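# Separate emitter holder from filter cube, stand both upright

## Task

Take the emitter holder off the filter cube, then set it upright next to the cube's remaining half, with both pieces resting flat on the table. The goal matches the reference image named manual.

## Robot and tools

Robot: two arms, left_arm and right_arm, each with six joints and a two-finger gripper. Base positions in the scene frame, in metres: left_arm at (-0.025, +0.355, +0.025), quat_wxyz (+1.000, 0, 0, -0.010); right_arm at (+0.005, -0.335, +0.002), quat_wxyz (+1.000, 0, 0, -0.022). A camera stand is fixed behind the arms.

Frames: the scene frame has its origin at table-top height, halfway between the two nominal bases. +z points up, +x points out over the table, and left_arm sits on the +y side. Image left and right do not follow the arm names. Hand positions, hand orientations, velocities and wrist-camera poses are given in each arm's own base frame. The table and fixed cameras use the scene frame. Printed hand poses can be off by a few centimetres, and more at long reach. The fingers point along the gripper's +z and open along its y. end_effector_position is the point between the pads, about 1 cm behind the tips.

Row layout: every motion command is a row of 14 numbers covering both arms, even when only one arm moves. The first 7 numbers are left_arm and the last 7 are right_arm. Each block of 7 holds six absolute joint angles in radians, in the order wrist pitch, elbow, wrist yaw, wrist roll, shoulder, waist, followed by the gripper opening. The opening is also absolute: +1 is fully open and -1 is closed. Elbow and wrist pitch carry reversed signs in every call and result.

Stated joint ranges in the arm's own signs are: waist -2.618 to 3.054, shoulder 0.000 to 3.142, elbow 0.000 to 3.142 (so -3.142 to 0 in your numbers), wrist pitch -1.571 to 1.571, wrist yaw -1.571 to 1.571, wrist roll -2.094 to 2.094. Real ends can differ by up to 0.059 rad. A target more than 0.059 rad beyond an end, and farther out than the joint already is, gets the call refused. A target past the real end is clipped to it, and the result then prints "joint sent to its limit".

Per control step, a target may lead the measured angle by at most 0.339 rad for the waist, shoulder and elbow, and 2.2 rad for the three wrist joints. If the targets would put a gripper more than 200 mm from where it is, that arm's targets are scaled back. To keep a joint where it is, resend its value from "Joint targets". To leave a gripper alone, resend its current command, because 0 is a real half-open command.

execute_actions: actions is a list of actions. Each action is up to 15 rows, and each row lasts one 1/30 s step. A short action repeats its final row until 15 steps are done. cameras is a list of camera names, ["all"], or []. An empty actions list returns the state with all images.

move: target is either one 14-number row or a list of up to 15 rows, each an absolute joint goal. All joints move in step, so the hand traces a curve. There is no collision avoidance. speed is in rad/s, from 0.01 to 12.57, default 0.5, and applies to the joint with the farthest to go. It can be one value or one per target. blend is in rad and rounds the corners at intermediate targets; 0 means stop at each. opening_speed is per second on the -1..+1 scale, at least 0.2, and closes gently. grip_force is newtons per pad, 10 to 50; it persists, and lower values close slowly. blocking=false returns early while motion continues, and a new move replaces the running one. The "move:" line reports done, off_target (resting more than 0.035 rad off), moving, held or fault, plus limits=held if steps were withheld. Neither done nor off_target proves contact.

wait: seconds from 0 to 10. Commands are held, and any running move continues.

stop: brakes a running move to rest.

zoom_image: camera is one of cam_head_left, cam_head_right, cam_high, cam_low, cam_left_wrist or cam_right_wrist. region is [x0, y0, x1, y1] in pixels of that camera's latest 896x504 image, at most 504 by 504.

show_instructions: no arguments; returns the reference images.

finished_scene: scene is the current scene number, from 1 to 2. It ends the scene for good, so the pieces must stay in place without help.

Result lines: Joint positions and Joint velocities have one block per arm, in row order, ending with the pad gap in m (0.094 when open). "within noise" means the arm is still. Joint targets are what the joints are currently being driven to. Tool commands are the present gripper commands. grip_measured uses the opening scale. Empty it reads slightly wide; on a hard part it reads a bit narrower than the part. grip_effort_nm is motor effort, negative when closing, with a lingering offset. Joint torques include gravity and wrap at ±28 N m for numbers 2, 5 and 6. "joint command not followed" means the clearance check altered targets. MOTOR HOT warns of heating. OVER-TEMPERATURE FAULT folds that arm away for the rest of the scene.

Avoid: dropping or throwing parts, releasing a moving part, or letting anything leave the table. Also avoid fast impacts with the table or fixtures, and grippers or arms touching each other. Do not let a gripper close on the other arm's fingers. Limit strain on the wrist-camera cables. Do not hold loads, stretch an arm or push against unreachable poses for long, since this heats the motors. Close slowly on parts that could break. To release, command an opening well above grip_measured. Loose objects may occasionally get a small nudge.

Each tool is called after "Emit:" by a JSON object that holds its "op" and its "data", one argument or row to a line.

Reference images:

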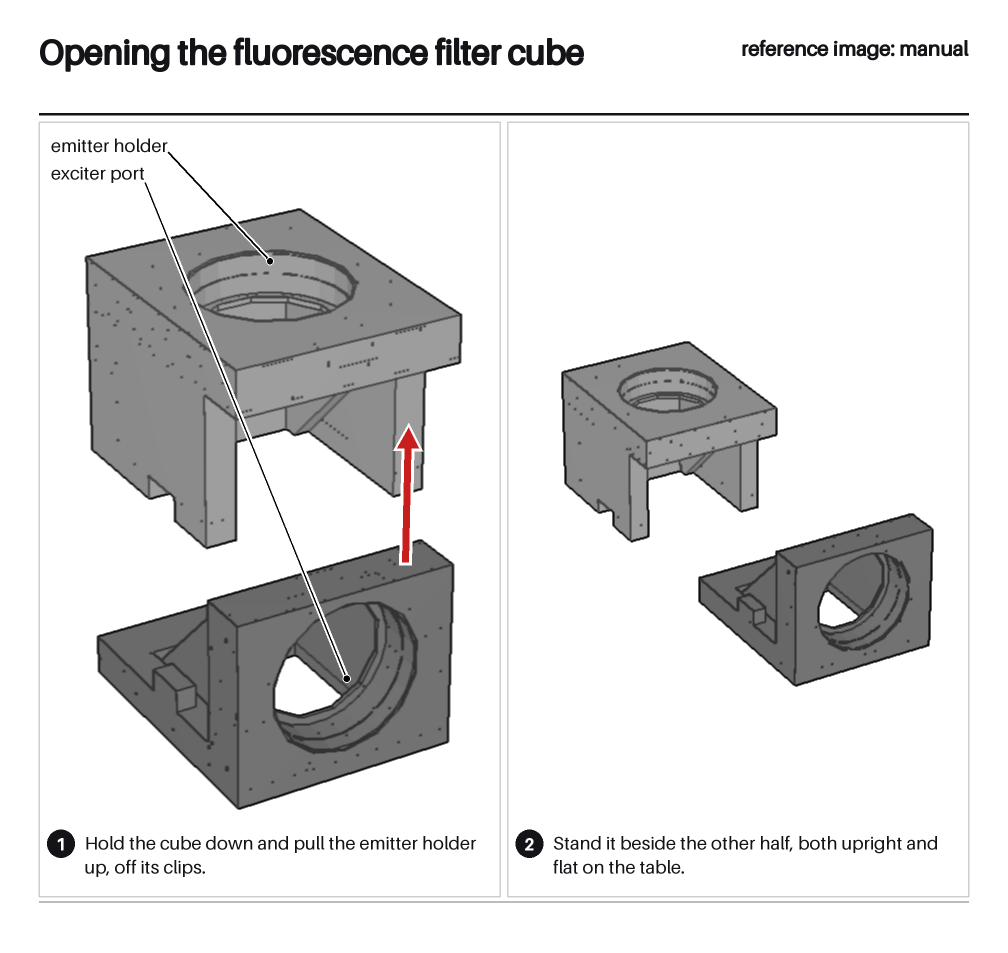

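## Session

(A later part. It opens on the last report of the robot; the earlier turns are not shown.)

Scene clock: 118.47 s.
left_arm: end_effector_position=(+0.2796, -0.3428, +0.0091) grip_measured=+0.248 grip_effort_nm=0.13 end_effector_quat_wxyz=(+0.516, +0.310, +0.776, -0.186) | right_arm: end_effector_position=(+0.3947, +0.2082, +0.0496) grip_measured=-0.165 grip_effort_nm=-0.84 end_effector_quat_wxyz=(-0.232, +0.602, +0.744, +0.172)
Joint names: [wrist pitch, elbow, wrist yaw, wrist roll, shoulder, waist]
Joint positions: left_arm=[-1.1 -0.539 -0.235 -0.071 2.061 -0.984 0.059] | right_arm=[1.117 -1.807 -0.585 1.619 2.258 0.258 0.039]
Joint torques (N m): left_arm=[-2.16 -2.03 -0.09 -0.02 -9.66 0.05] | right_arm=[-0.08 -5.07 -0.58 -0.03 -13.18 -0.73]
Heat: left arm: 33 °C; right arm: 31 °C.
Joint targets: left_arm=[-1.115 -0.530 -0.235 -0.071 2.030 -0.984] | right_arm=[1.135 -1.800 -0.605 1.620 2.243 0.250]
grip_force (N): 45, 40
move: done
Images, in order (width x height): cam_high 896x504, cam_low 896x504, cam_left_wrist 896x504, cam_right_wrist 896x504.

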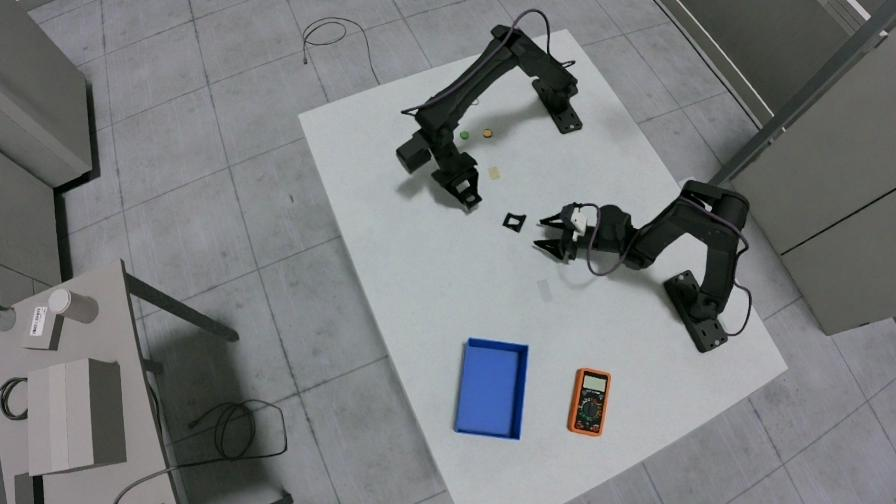

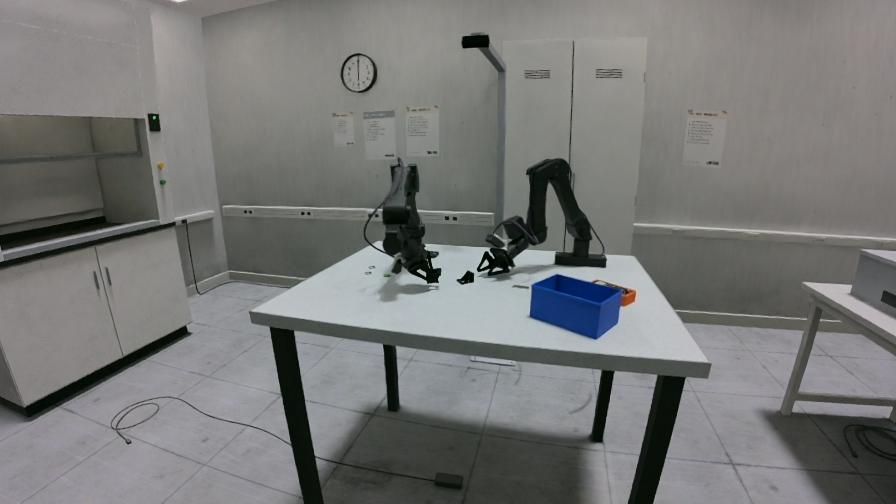

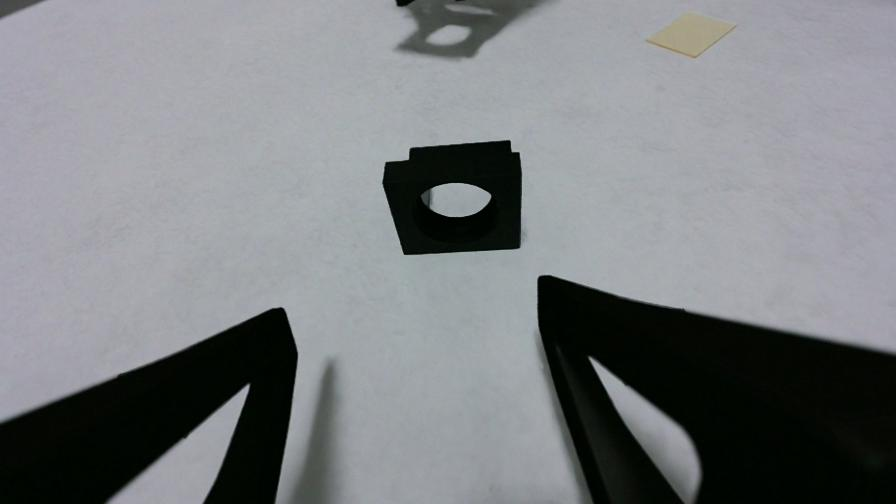

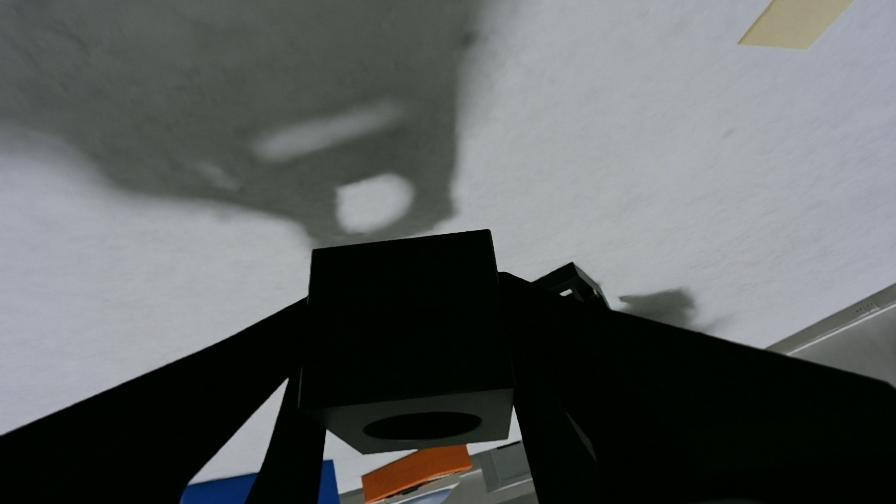

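Emit:
{"op": "move", "data": {
  "target": [
    [-1.115,-0.53,-0.235,-0.071,2.03,-0.984,0.25,1.076,-1.742,-0.605,1.62,2.25,0.25,-0.35]
  ],
  "speed": 0.12,
  "grip_force": [45, 16],
  "cameras": ["cam_low", "cam_right_wrist"]
}}

Emit:
{"op": "zoom_image", "data": {
  "camera": "cam_low",
  "region": [420, 258, 450, 292]
}}

Scene clock: 120.30 s.
left_arm: end_effector_position=(+0.2796, -0.3428, +0.0091) grip_measured=+0.248 grip_effort_nm=0.13 end_effector_quat_wxyz=(+0.516, +0.310, +0.776, -0.186) | right_arm: end_effector_position=(+0.3919, +0.2076, +0.0359) grip_measured=-0.160 grip_effort_nm=-0.40 end_effector_quat_wxyz=(-0.231, +0.602, +0.745, +0.173)
Joint names: [wrist pitch, elbow, wrist yaw, wrist roll, shoulder, waist]
Joint positions: left_arm=[-1.1 -0.539 -0.235 -0.071 2.061 -0.984 0.059] | right_arm=[1.058 -1.751 -0.586 1.619 2.258 0.258 0.039]
Joint torques (N m): left_arm=[-2.13 -2.04 -0.09 -0.03 -9.66 0.05] | right_arm=[-0.09 -4.77 -0.57 0.01 -12.57 -0.76]
Heat: left arm: 33 °C; right arm: 32 °C.
Joint targets: left_arm=[-1.115 -0.530 -0.235 -0.071 2.030 -0.984] | right_arm=[1.076 -1.742 -0.605 1.620 2.250 0.250]
grip_force (N): 45, 16
move: done
Images, in order (width x height): cam_low 896x504, cam_right_wrist 896x504.

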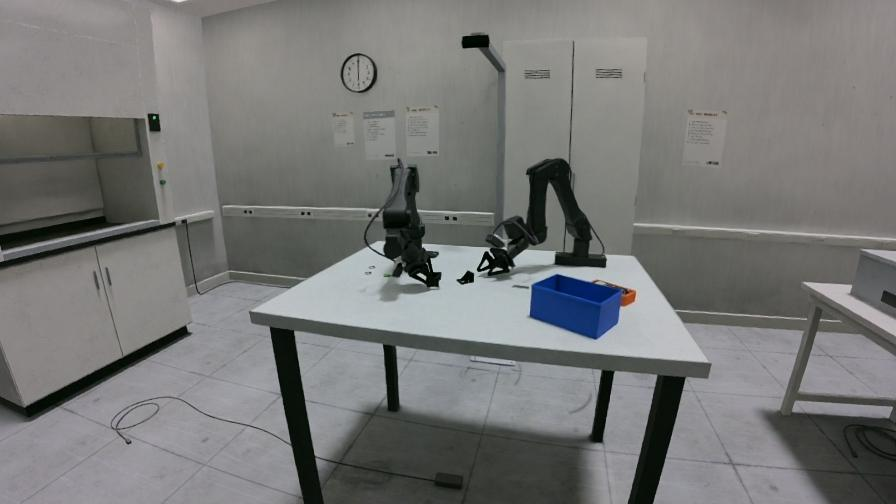

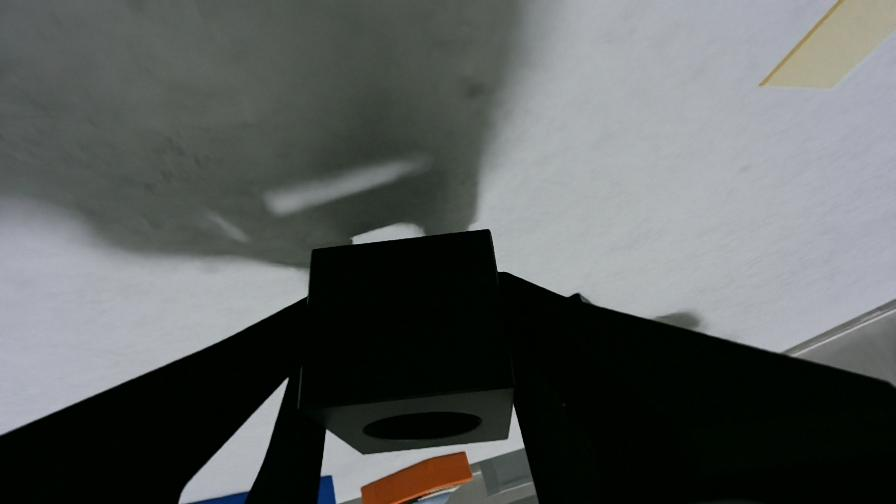

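Scaled by 14.824 from the camera's 896x504 image, which has a finer 1280x720 frame.

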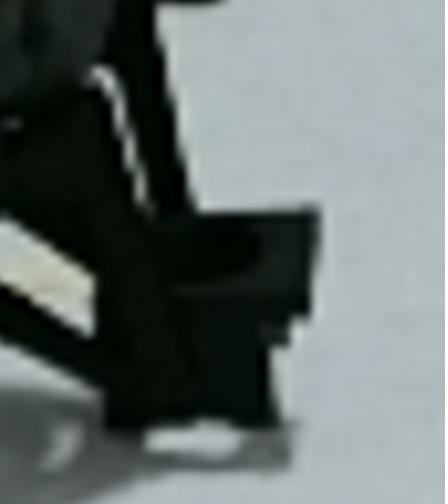

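Emit:
{"op": "move", "data": {
  "target": [
    [-1.115,-0.53,-0.235,-0.071,2.03,-0.984,0.25,1.05,-1.718,-0.605,1.62,2.25,0.25,-0.35]
  ],
  "speed": 0.08,
  "cameras": ["cam_low"]
}}

Emit:
{"op": "zoom_image", "data": {
  "camera": "cam_low",
  "region": [420, 258, 450, 292]
}}

Scene clock: 121.70 s.
left_arm: end_effector_position=(+0.2796, -0.3428, +0.0091) grip_measured=+0.248 grip_effort_nm=0.13 end_effector_quat_wxyz=(+0.516, +0.310, +0.776, -0.186) | right_arm: end_effector_position=(+0.3907, +0.2073, +0.0301) grip_measured=-0.160 grip_effort_nm=-0.41 end_effector_quat_wxyz=(-0.231, +0.602, +0.745, +0.174)
Joint names: [wrist pitch, elbow, wrist yaw, wrist roll, shoulder, waist]
Joint positions: left_arm=[-1.1 -0.539 -0.235 -0.071 2.061 -0.984 0.059] | right_arm=[1.032 -1.727 -0.586 1.619 2.258 0.258 0.039]
Joint torques (N m): left_arm=[-2.13 -2.02 -0.08 -0.02 -9.7 -0.01] | right_arm=[-0.12 -4.72 -0.55 -0.02 -12.56 -0.79]
Heat: left arm: 33 °C; right arm: 32 °C.
Joint targets: left_arm=[-1.115 -0.530 -0.235 -0.071 2.030 -0.984] | right_arm=[1.050 -1.718 -0.605 1.620 2.250 0.250]
grip_force (N): 45, 16
move: done
Images, in order (width x height): cam_low 896x504.

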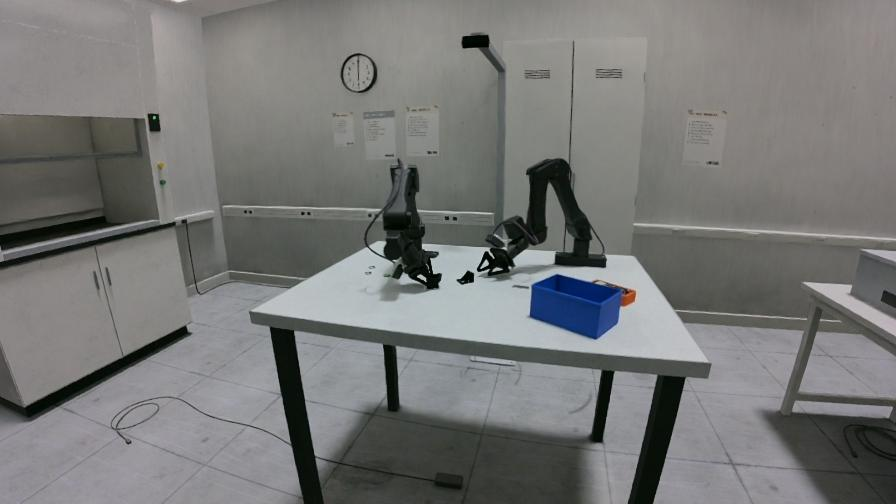

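Scaled by 14.824 from the camera's 896x504 image, which has a finer 1280x720 frame.

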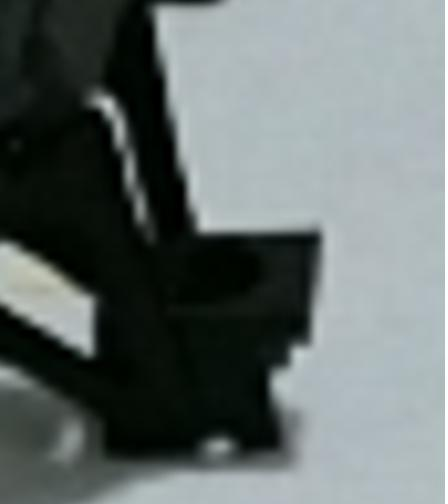

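Emit:
{"op": "move", "data": {
  "target": [
    [-1.115,-0.53,-0.235,-0.071,2.03,-0.984,0.25,1.042,-1.708,-0.605,1.62,2.25,0.25,-0.35],
    [-1.115,-0.53,-0.235,-0.071,2.03,-0.984,0.25,1.034,-1.70,-0.605,1.62,2.25,0.25,-0.35]
  ],
  "speed": 0.05,
  "cameras": ["cam_low"]
}}

Emit:
{"op": "zoom_image", "data": {
  "camera": "cam_low",
  "region": [420, 258, 450, 292]
}}

Scene clock: 123.23 s.
left_arm: end_effector_position=(+0.2796, -0.3428, +0.0091) grip_measured=+0.248 grip_effort_nm=0.14 end_effector_quat_wxyz=(+0.516, +0.310, +0.776, -0.186) | right_arm: end_effector_position=(+0.3907, +0.2087, +0.0295) grip_measured=-0.160 grip_effort_nm=-0.40 end_effector_quat_wxyz=(-0.236, +0.601, +0.742, +0.180)
Joint names: [wrist pitch, elbow, wrist yaw, wrist roll, shoulder, waist]
Joint positions: left_arm=[-1.1 -0.539 -0.235 -0.071 2.061 -0.984 0.059] | right_arm=[1.019 -1.717 -0.604 1.619 2.258 0.255 0.039]
Joint torques (N m): left_arm=[-2.15 -2.04 -0.09 -0.04 -9.69 0.06] | right_arm=[-0.17 -3.99 -0.37 -0.01 -12.51 -0.49]
Heat: left arm: 34 °C; right arm: 32 °C.
Joint targets: left_arm=[-1.115 -0.530 -0.235 -0.071 2.030 -0.984] | right_arm=[1.034 -1.700 -0.605 1.620 2.250 0.250]
grip_force (N): 45, 16
move: done
Images, in order (width x height): cam_low 896x504.

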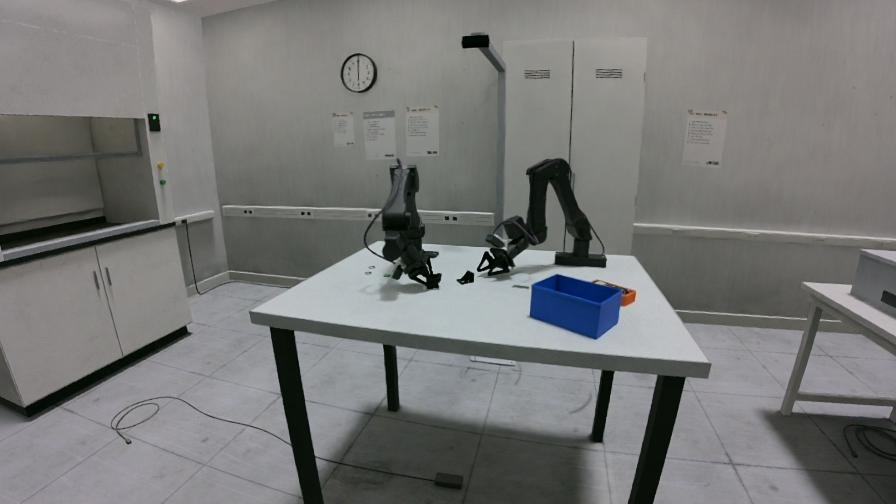

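Scaled by 14.824 from the camera's 896x504 image, which has a finer 1280x720 frame.

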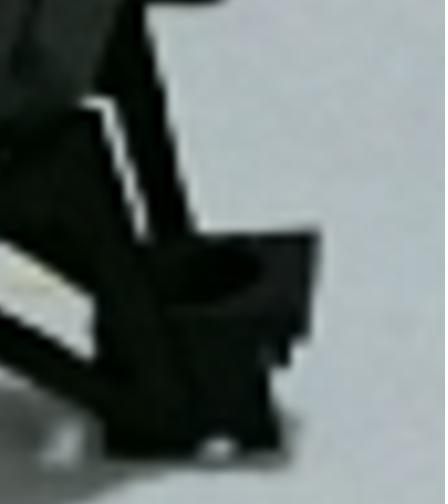

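Emit:
{"op": "move", "data": {
  "target": [
    [-1.115,-0.53,-0.235,-0.071,2.03,-0.984,0.25,1.024,-1.69,-0.61,1.62,2.25,0.25,-0.35],
    [-1.115,-0.53,-0.235,-0.071,2.03,-0.984,0.25,1.014,-1.68,-0.61,1.62,2.25,0.25,-0.35]
  ],
  "speed": 0.05,
  "cameras": ["cam_low", "cam_right_wrist", "cam_left_wrist"]
}}

Emit:
{"op": "zoom_image", "data": {
  "camera": "cam_low",
  "region": [420, 258, 450, 292]
}}

Scene clock: 124.90 s.
left_arm: end_effector_position=(+0.2796, -0.3428, +0.0091) grip_measured=+0.248 grip_effort_nm=0.13 end_effector_quat_wxyz=(+0.516, +0.310, +0.776, -0.186) | right_arm: end_effector_position=(+0.3904, +0.2084, +0.0290) grip_measured=-0.160 grip_effort_nm=-0.40 end_effector_quat_wxyz=(-0.242, +0.601, +0.738, +0.186)
Joint names: [wrist pitch, elbow, wrist yaw, wrist roll, shoulder, waist]
Joint positions: left_arm=[-1.1 -0.539 -0.235 -0.071 2.061 -0.984 0.059] | right_arm=[1.008 -1.705 -0.621 1.619 2.256 0.248 0.039]
Joint torques (N m): left_arm=[-2.13 -2.09 -0.08 -0.02 -9.72 0.05] | right_arm=[-0.23 -3.33 -0.25 0.01 -12.33 0.1]
Heat: left arm: 34 °C; right arm: 32 °C.
Joint targets: left_arm=[-1.115 -0.530 -0.235 -0.071 2.030 -0.984] | right_arm=[1.014 -1.680 -0.610 1.620 2.250 0.250]
grip_force (N): 45, 16
move: done
Images, in order (width x height): cam_low 896x504, cam_left_wrist 896x504, cam_right_wrist 896x504.

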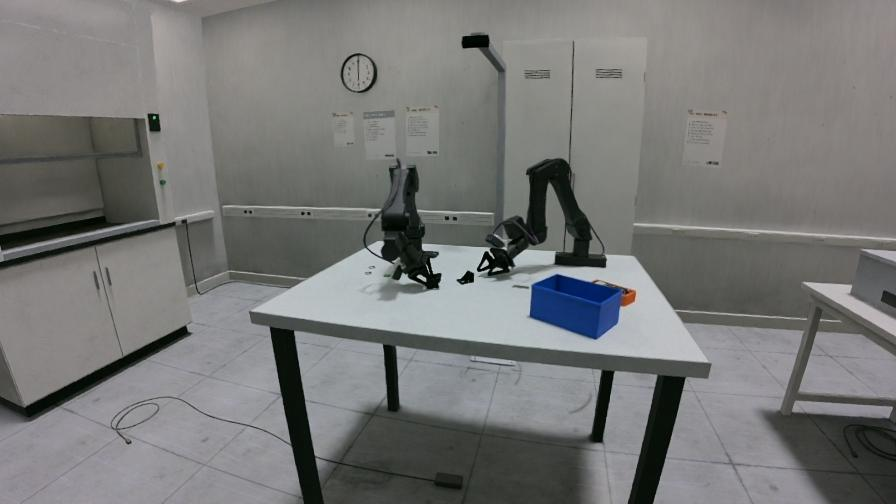

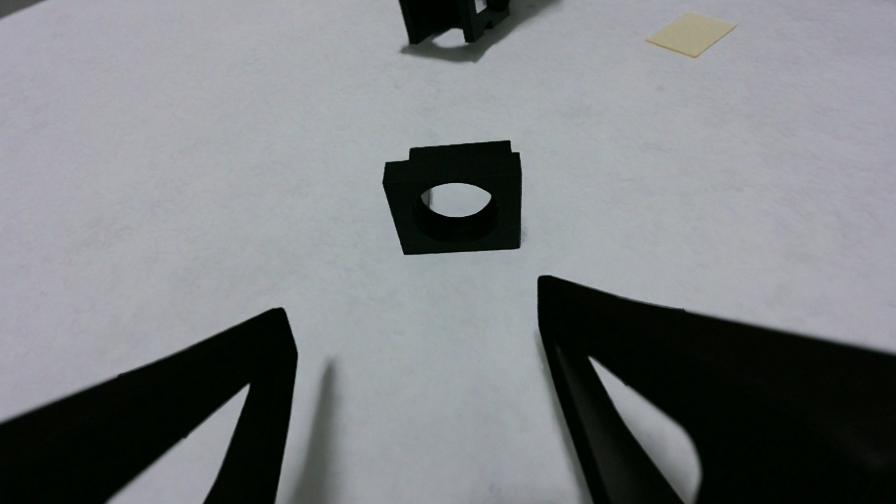

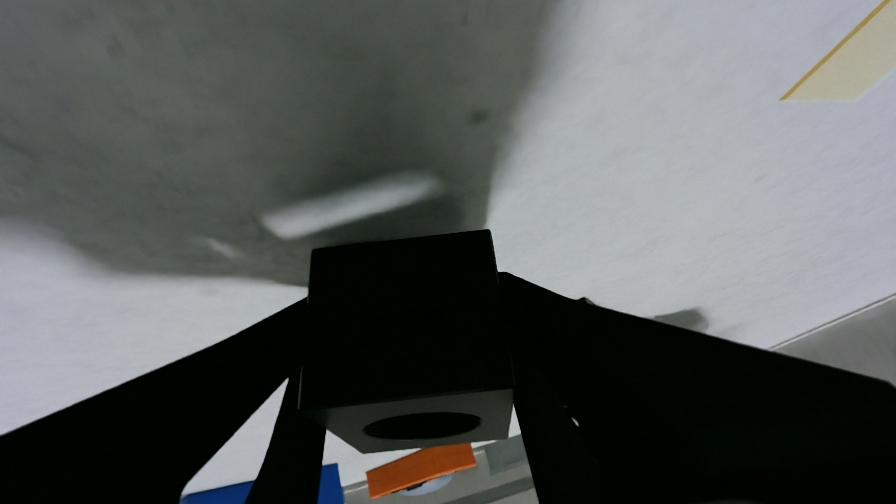

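Scaled by 14.824 from the camera's 896x504 image, which has a finer 1280x720 frame.

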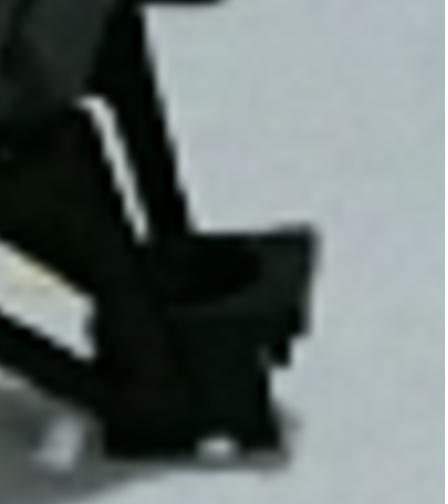

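Emit:
{"op": "zoom_image", "data": {
  "camera": "cam_left_wrist",
  "region": [380, 0, 560, 80]
}}

Scaled by 2.800 from the camera's 896x504 image, which has a finer 1280x720 frame.

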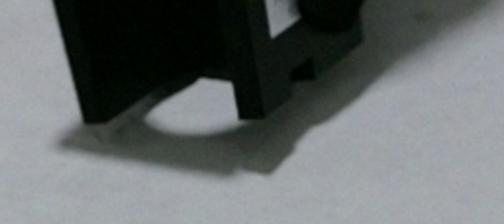

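Emit:
{"op": "move", "data": {
  "target": [
    [-1.115,-0.53,-0.235,-0.071,2.03,-0.984,0.25,1.03,-1.70,-0.56,1.62,2.25,0.25,-0.35]
  ],
  "speed": 0.08,
  "cameras": ["cam_low", "cam_right_wrist", "cam_left_wrist"]
}}

Emit:
{"op": "zoom_image", "data": {
  "camera": "cam_left_wrist",
  "region": [380, 0, 560, 80]
}}

Emit:
{"op": "zoom_image", "data": {
  "camera": "cam_low",
  "region": [420, 258, 450, 292]
}}

Scene clock: 126.77 s.
left_arm: end_effector_position=(+0.2796, -0.3428, +0.0091) grip_measured=+0.248 grip_effort_nm=0.13 end_effector_quat_wxyz=(+0.516, +0.310, +0.776, -0.186) | right_arm: end_effector_position=(+0.3908, +0.2073, +0.0284) grip_measured=-0.160 grip_effort_nm=-0.40 end_effector_quat_wxyz=(-0.239, +0.601, +0.740, +0.185)
Joint names: [wrist pitch, elbow, wrist yaw, wrist roll, shoulder, waist]
Joint positions: left_arm=[-1.1 -0.539 -0.235 -0.071 2.061 -0.984 0.059] | right_arm=[1.008 -1.705 -0.614 1.617 2.256 0.248 0.039]
Joint torques (N m): left_arm=[-2.17 -2.04 -0.07 -0.03 -9.69 0.08] | right_arm=[-0.1 -5.03 0.23 0.02 -12.34 0.08]
Heat: left arm: 34 °C; right arm: 32 °C.
Joint targets: left_arm=[-1.115 -0.530 -0.235 -0.071 2.030 -0.984] | right_arm=[1.030 -1.700 -0.560 1.620 2.250 0.250]
grip_force (N): 45, 16
move: off_target (right_arm); right_arm: the wrist yaw is farthest, 0.054 rad from its target
Images, in order (width x height): cam_low 896x504, cam_left_wrist 896x504, cam_right_wrist 896x504.

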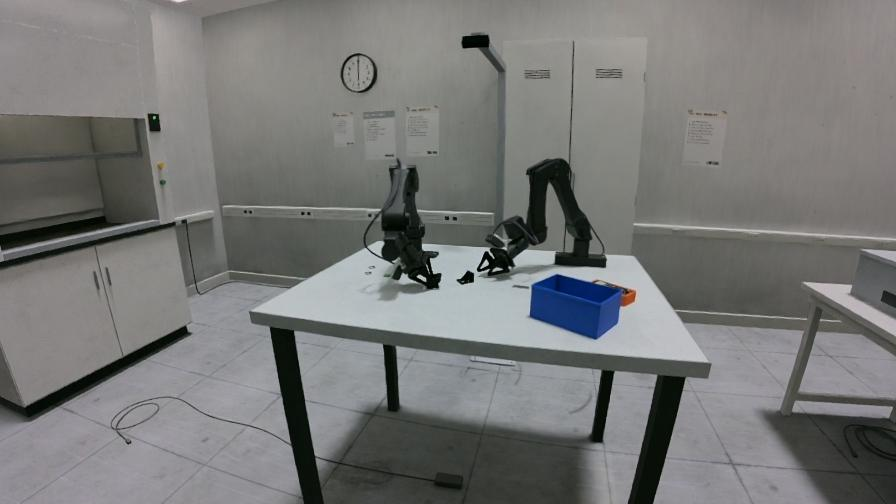

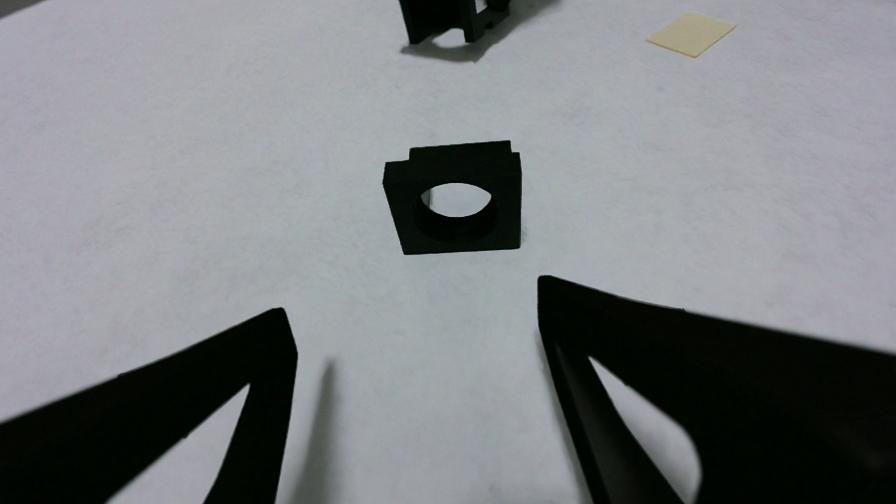

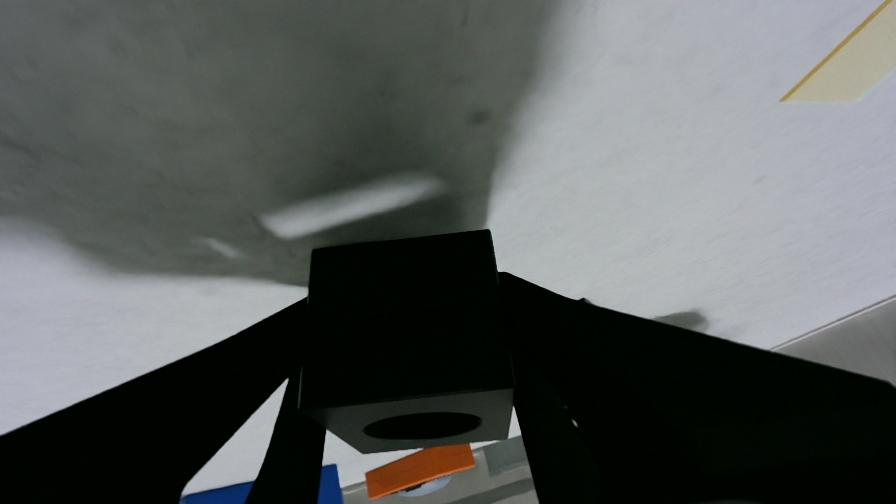

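Scaled by 2.800 from the camera's 896x504 image, which has a finer 1280x720 frame.

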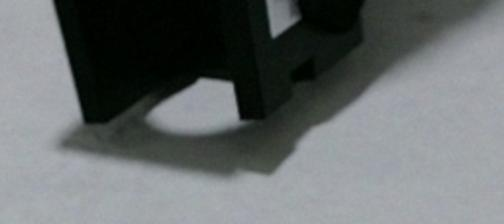

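Scaled by 14.824 from the camera's 896x504 image, which has a finer 1280x720 frame.

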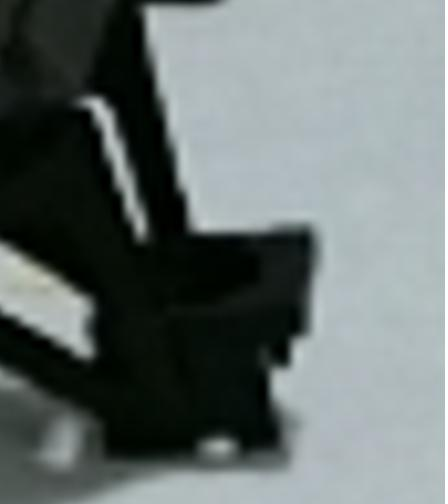

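Emit:
{"op": "move", "data": {
  "target": [
    [-1.115,-0.53,-0.235,-0.071,2.03,-0.984,0.25,1.045,-1.72,-0.53,1.62,2.25,0.25,-0.35]
  ],
  "speed": 0.08,
  "cameras": ["cam_left_wrist"]
}}

Emit:
{"op": "zoom_image", "data": {
  "camera": "cam_left_wrist",
  "region": [380, 0, 560, 80]
}}

Scene clock: 127.80 s.
left_arm: end_effector_position=(+0.2796, -0.3428, +0.0091) grip_measured=+0.248 grip_effort_nm=0.13 end_effector_quat_wxyz=(+0.516, +0.310, +0.776, -0.186) | right_arm: end_effector_position=(+0.3918, +0.2053, +0.0284) grip_measured=-0.160 grip_effort_nm=-0.40 end_effector_quat_wxyz=(-0.233, +0.602, +0.742, +0.180)
Joint names: [wrist pitch, elbow, wrist yaw, wrist roll, shoulder, waist]
Joint positions: left_arm=[-1.1 -0.539 -0.235 -0.071 2.061 -0.984 0.059] | right_arm=[1.014 -1.712 -0.598 1.615 2.256 0.249 0.039]
Joint torques (N m): left_arm=[-2.14 -1.99 -0.09 -0.03 -9.66 0.09] | right_arm=[-0.01 -6.38 0.4 0.02 -12.31 0.05]
Heat: left arm: 34 °C; right arm: 31 °C.
Joint targets: left_arm=[-1.115 -0.530 -0.235 -0.071 2.030 -0.984] | right_arm=[1.045 -1.720 -0.530 1.620 2.250 0.250]
grip_force (N): 45, 16
move: off_target (right_arm); right_arm: the wrist yaw is farthest, 0.068 rad from its target
Images, in order (width x height): cam_left_wrist 896x504.

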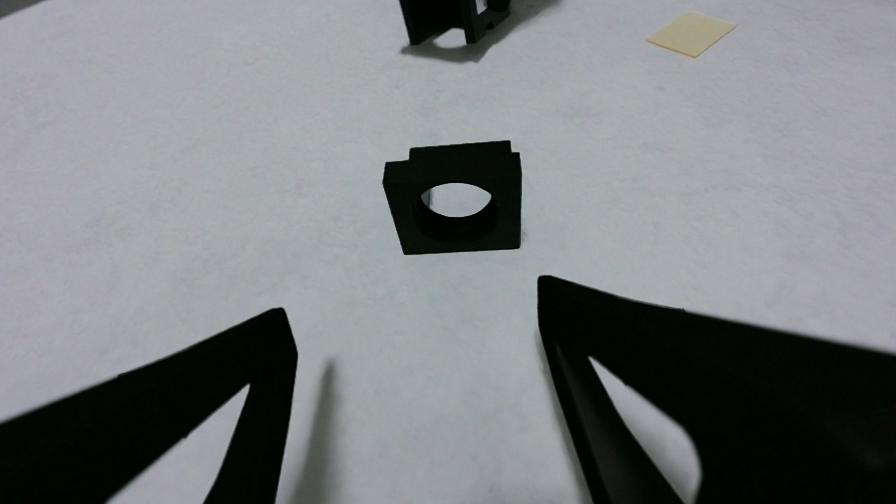

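Scaled by 2.800 from the camera's 896x504 image, which has a finer 1280x720 frame.

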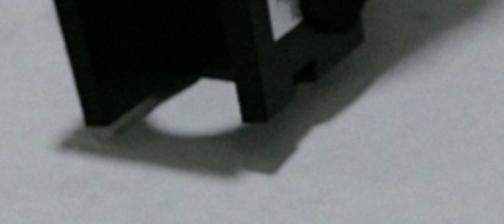

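Emit:
{"op": "move", "data": {
  "target": [
    [-1.115,-0.53,-0.235,-0.071,2.03,-0.984,0.25,1.06,-1.735,-0.50,1.62,2.25,0.25,-0.35]
  ],
  "speed": 0.08,
  "cameras": ["cam_left_wrist"]
}}

Emit:
{"op": "zoom_image", "data": {
  "camera": "cam_left_wrist",
  "region": [380, 0, 560, 80]
}}

Scene clock: 129.03 s.
left_arm: end_effector_position=(+0.2796, -0.3428, +0.0091) grip_measured=+0.248 grip_effort_nm=0.14 end_effector_quat_wxyz=(+0.516, +0.310, +0.776, -0.186) | right_arm: end_effector_position=(+0.3937, +0.2007, +0.0282) grip_measured=-0.160 grip_effort_nm=-0.40 end_effector_quat_wxyz=(-0.220, +0.605, +0.746, +0.171)
Joint names: [wrist pitch, elbow, wrist yaw, wrist roll, shoulder, waist]
Joint positions: left_arm=[-1.1 -0.539 -0.235 -0.071 2.061 -0.984 0.059] | right_arm=[1.028 -1.725 -0.565 1.614 2.256 0.249 0.039]
Joint torques (N m): left_arm=[-2.13 -2.06 -0.09 -0.01 -9.68 0.02] | right_arm=[0.01 -6.63 0.4 0.04 -12.33 0.06]
Heat: left arm: 34 °C; right arm: 31 °C.
Joint targets: left_arm=[-1.115 -0.530 -0.235 -0.071 2.030 -0.984] | right_arm=[1.060 -1.735 -0.500 1.620 2.250 0.250]
grip_force (N): 45, 16
move: off_target (right_arm); right_arm: the wrist yaw is farthest, 0.065 rad from its target
Images, in order (width x height): cam_left_wrist 896x504.

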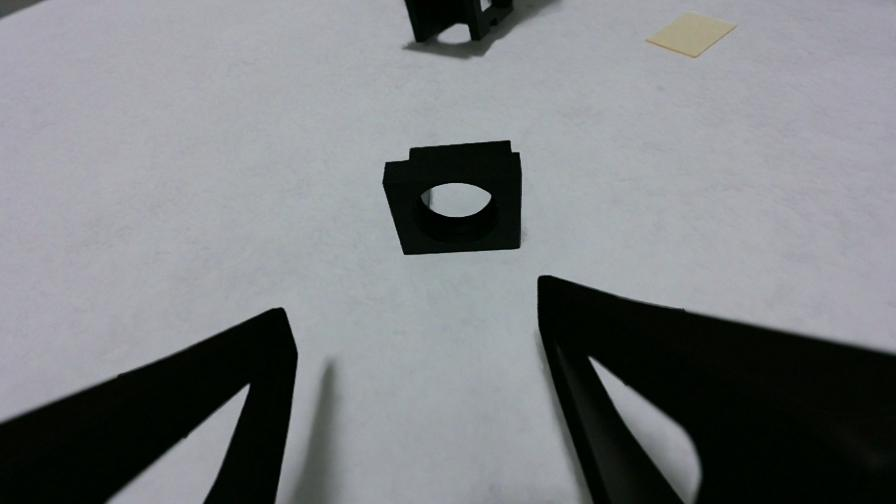

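Scaled by 2.800 from the camera's 896x504 image, which has a finer 1280x720 frame.

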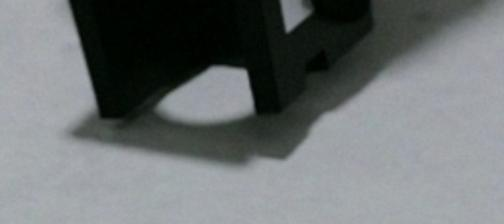

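Emit:
{"op": "move", "data": {
  "target": [
    [-1.115,-0.53,-0.235,-0.071,2.03,-0.984,0.25,1.04,-1.70,-0.55,1.62,2.25,0.25,-0.35]
  ],
  "speed": 0.06,
  "cameras": ["cam_left_wrist","cam_low"]
}}

Emit:
{"op": "zoom_image", "data": {
  "camera": "cam_left_wrist",
  "region": [400, 0, 520, 60]
}}

Emit:
{"op": "zoom_image", "data": {
  "camera": "cam_low",
  "region": [420, 258, 450, 292]
}}

Scene clock: 130.80 s.
left_arm: end_effector_position=(+0.2796, -0.3428, +0.0091) grip_measured=+0.248 grip_effort_nm=0.13 end_effector_quat_wxyz=(+0.516, +0.310, +0.776, -0.186) | right_arm: end_effector_position=(+0.3930, +0.2022, +0.0284) grip_measured=-0.160 grip_effort_nm=-0.41 end_effector_quat_wxyz=(-0.225, +0.604, +0.745, +0.174)
Joint names: [wrist pitch, elbow, wrist yaw, wrist roll, shoulder, waist]
Joint positions: left_arm=[-1.1 -0.539 -0.235 -0.071 2.061 -0.984 0.059] | right_arm=[1.025 -1.721 -0.576 1.614 2.256 0.249 0.039]
Joint torques (N m): left_arm=[-2.14 -2.07 -0.07 -0.02 -9.68 0.06] | right_arm=[-0.16 -3.63 -0.08 0.03 -12.34 0.03]
Heat: left arm: 34 °C; right arm: 31 °C.
Joint targets: left_arm=[-1.115 -0.530 -0.235 -0.071 2.030 -0.984] | right_arm=[1.040 -1.700 -0.550 1.620 2.250 0.250]
grip_force (N): 45, 16
move: done
Images, in order (width x height): cam_low 896x504, cam_left_wrist 896x504.

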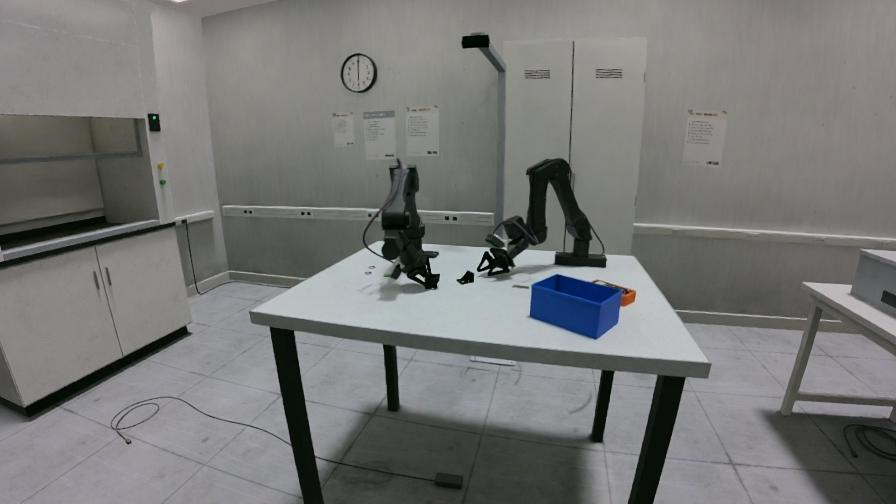

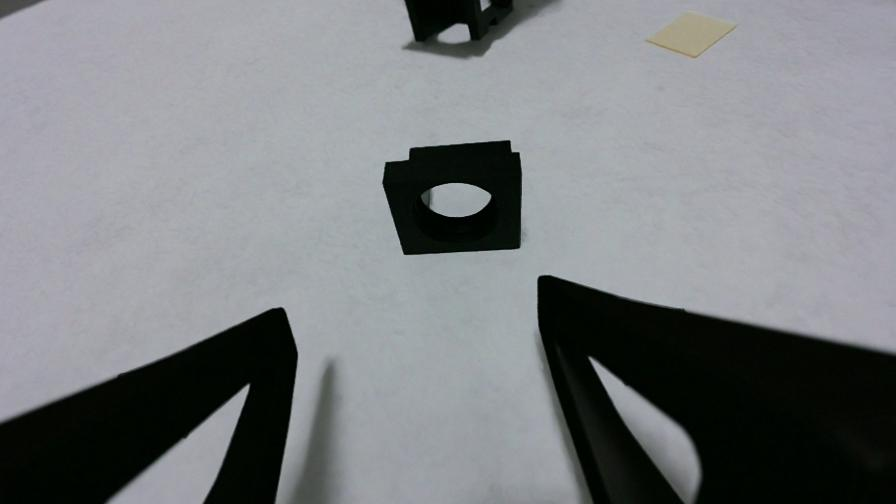

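Scaled by 4.200 from the camera's 896x504 image, which has a finer 1280x720 frame.

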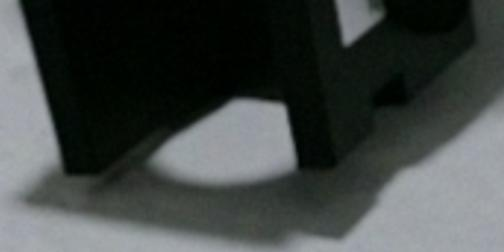

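Scaled by 14.824 from the camera's 896x504 image, which has a finer 1280x720 frame.

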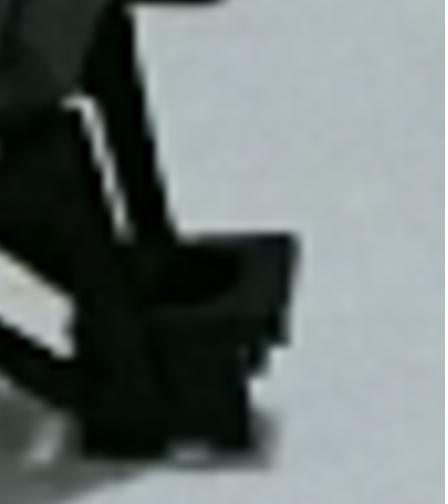

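Emit:
{"op": "move", "data": {
  "target": [
    [-1.115,-0.53,-0.235,-0.071,2.03,-0.984,0.25,1.04,-1.703,-0.55,1.62,2.25,0.25,0.1]
  ],
  "speed": 0.06,
  "opening_speed": 0.25,
  "cameras": ["cam_left_wrist","cam_low", "cam_right_wrist"]
}}

Emit:
{"op": "zoom_image", "data": {
  "camera": "cam_left_wrist",
  "region": [400, 0, 520, 60]
}}

Emit:
{"op": "zoom_image", "data": {
  "camera": "cam_low",
  "region": [420, 258, 450, 292]
}}

Scene clock: 133.30 s.
left_arm: end_effector_position=(+0.2796, -0.3428, +0.0091) grip_measured=+0.248 grip_effort_nm=0.14 end_effector_quat_wxyz=(+0.516, +0.310, +0.776, -0.186) | right_arm: end_effector_position=(+0.3921, +0.1986, +0.0245) grip_measured=+0.097 grip_effort_nm=0.15 end_effector_quat_wxyz=(-0.218, +0.606, +0.747, +0.165)
Joint names: [wrist pitch, elbow, wrist yaw, wrist roll, shoulder, waist]
Joint positions: left_arm=[-1.1 -0.539 -0.235 -0.071 2.061 -0.984 0.059] | right_arm=[1.023 -1.713 -0.554 1.614 2.256 0.249 0.052]
Joint torques (N m): left_arm=[-2.14 -2.04 -0.08 -0.02 -9.69 0.05] | right_arm=[-0.12 -4.57 -0.29 0.05 -12.3 0.08]
Heat: left arm: 34 °C; right arm: 31 °C.
Joint targets: left_arm=[-1.115 -0.530 -0.235 -0.071 2.030 -0.984] | right_arm=[1.040 -1.703 -0.550 1.620 2.250 0.250]
grip_force (N): 45, 16
move: done
Images, in order (width x height): cam_low 896x504, cam_left_wrist 896x504, cam_right_wrist 896x504.

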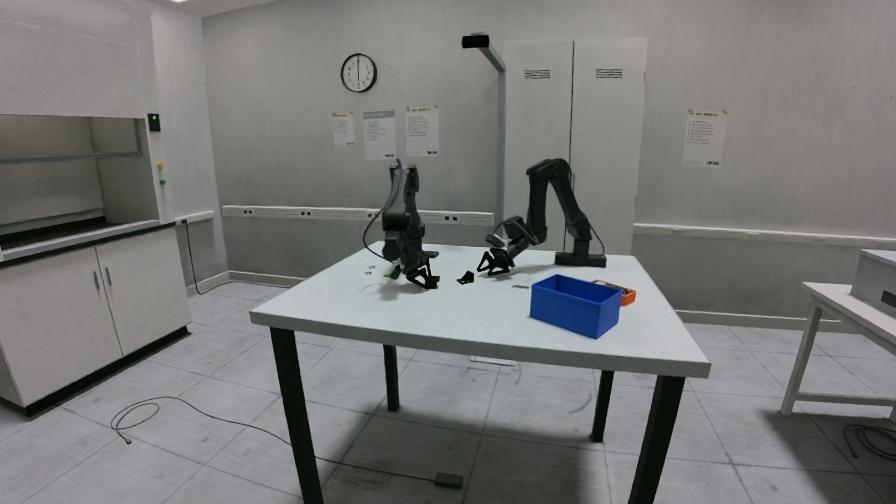

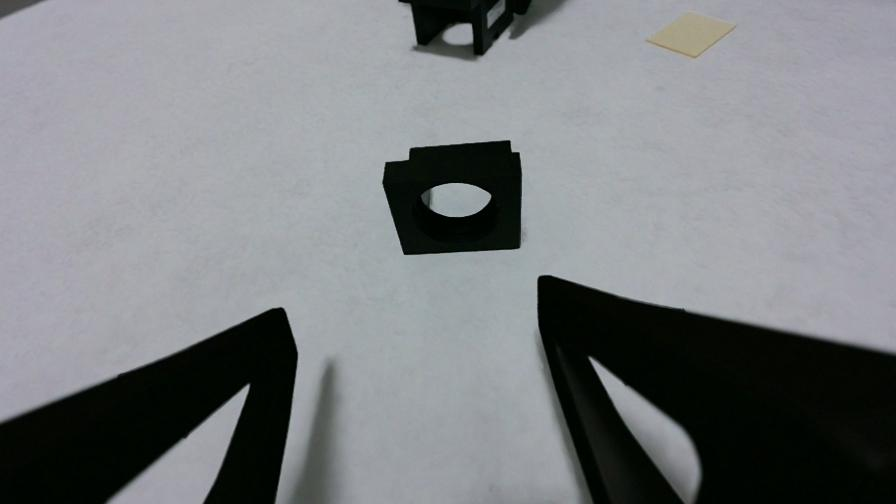

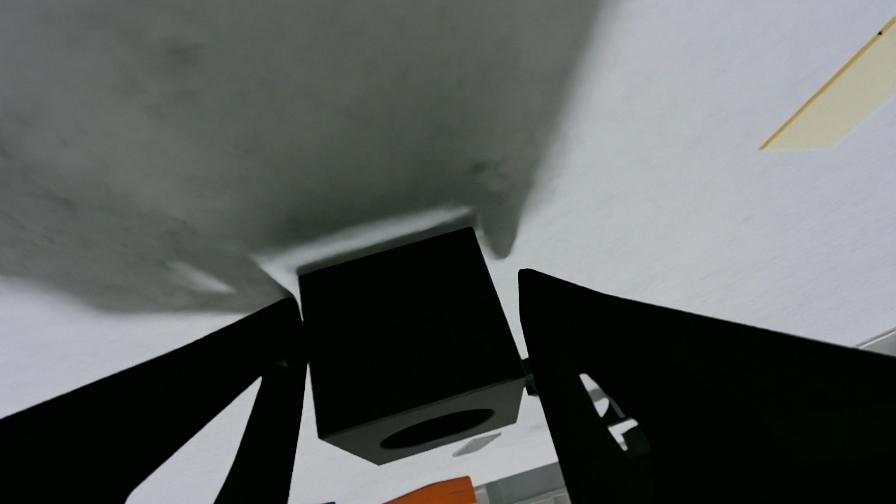

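Scaled by 4.200 from the camera's 896x504 image, which has a finer 1280x720 frame.

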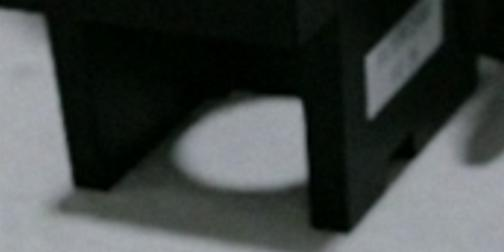

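Scaled by 14.824 from the camera's 896x504 image, which has a finer 1280x720 frame.

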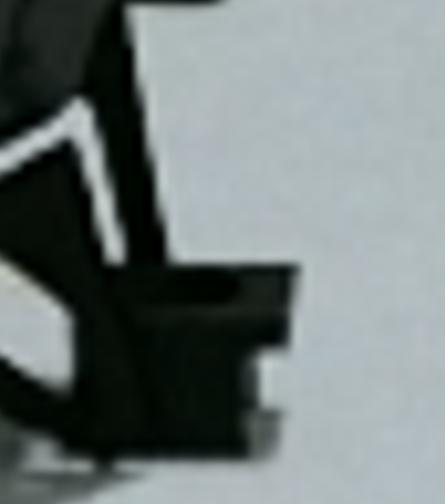

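Emit:
{"op": "move", "data": {
  "target": [
    [-1.115,-0.53,-0.235,-0.071,2.03,-0.984,0.25,1.04,-1.71,-0.557,1.62,2.25,0.247,0.45]
  ],
  "speed": 0.06,
  "opening_speed": 0.5,
  "cameras": ["cam_right_wrist"]
}}

Scene clock: 135.17 s.
left_arm: end_effector_position=(+0.2796, -0.3428, +0.0091) grip_measured=+0.248 grip_effort_nm=0.14 end_effector_quat_wxyz=(+0.516, +0.310, +0.776, -0.186) | right_arm: end_effector_position=(+0.3918, +0.1995, +0.0251) grip_measured=+0.447 grip_effort_nm=0.16 end_effector_quat_wxyz=(-0.220, +0.606, +0.746, +0.167)
Joint names: [wrist pitch, elbow, wrist yaw, wrist roll, shoulder, waist]
Joint positions: left_arm=[-1.1 -0.539 -0.235 -0.071 2.061 -0.984 0.059] | right_arm=[1.023 -1.713 -0.561 1.614 2.256 0.249 0.068]
Joint torques (N m): left_arm=[-2.14 -2.02 -0.09 -0.02 -9.76 0.02] | right_arm=[-0.11 -5.29 -0.28 0.02 -12.33 -0.25]
Heat: left arm: 34 °C; right arm: 31 °C.
Joint targets: left_arm=[-1.115 -0.530 -0.235 -0.071 2.030 -0.984] | right_arm=[1.040 -1.710 -0.557 1.620 2.250 0.247]
grip_force (N): 45, 16
move: done
Images, in order (width x height): cam_right_wrist 896x504.

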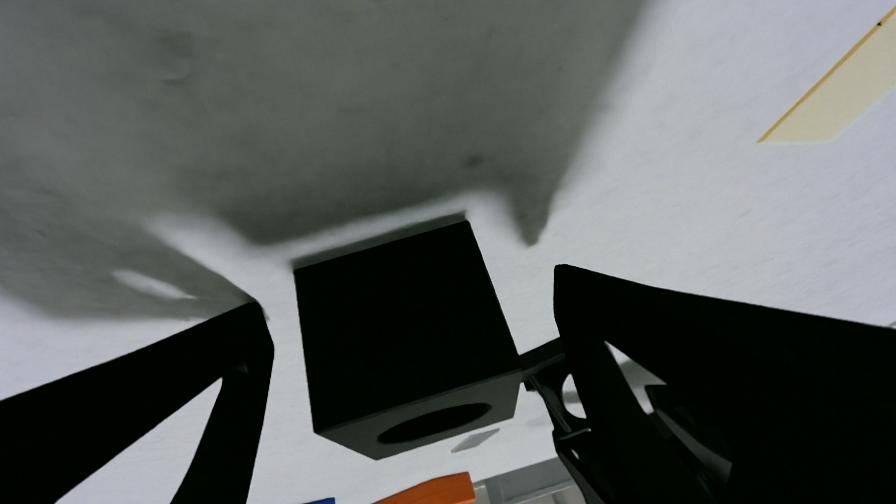

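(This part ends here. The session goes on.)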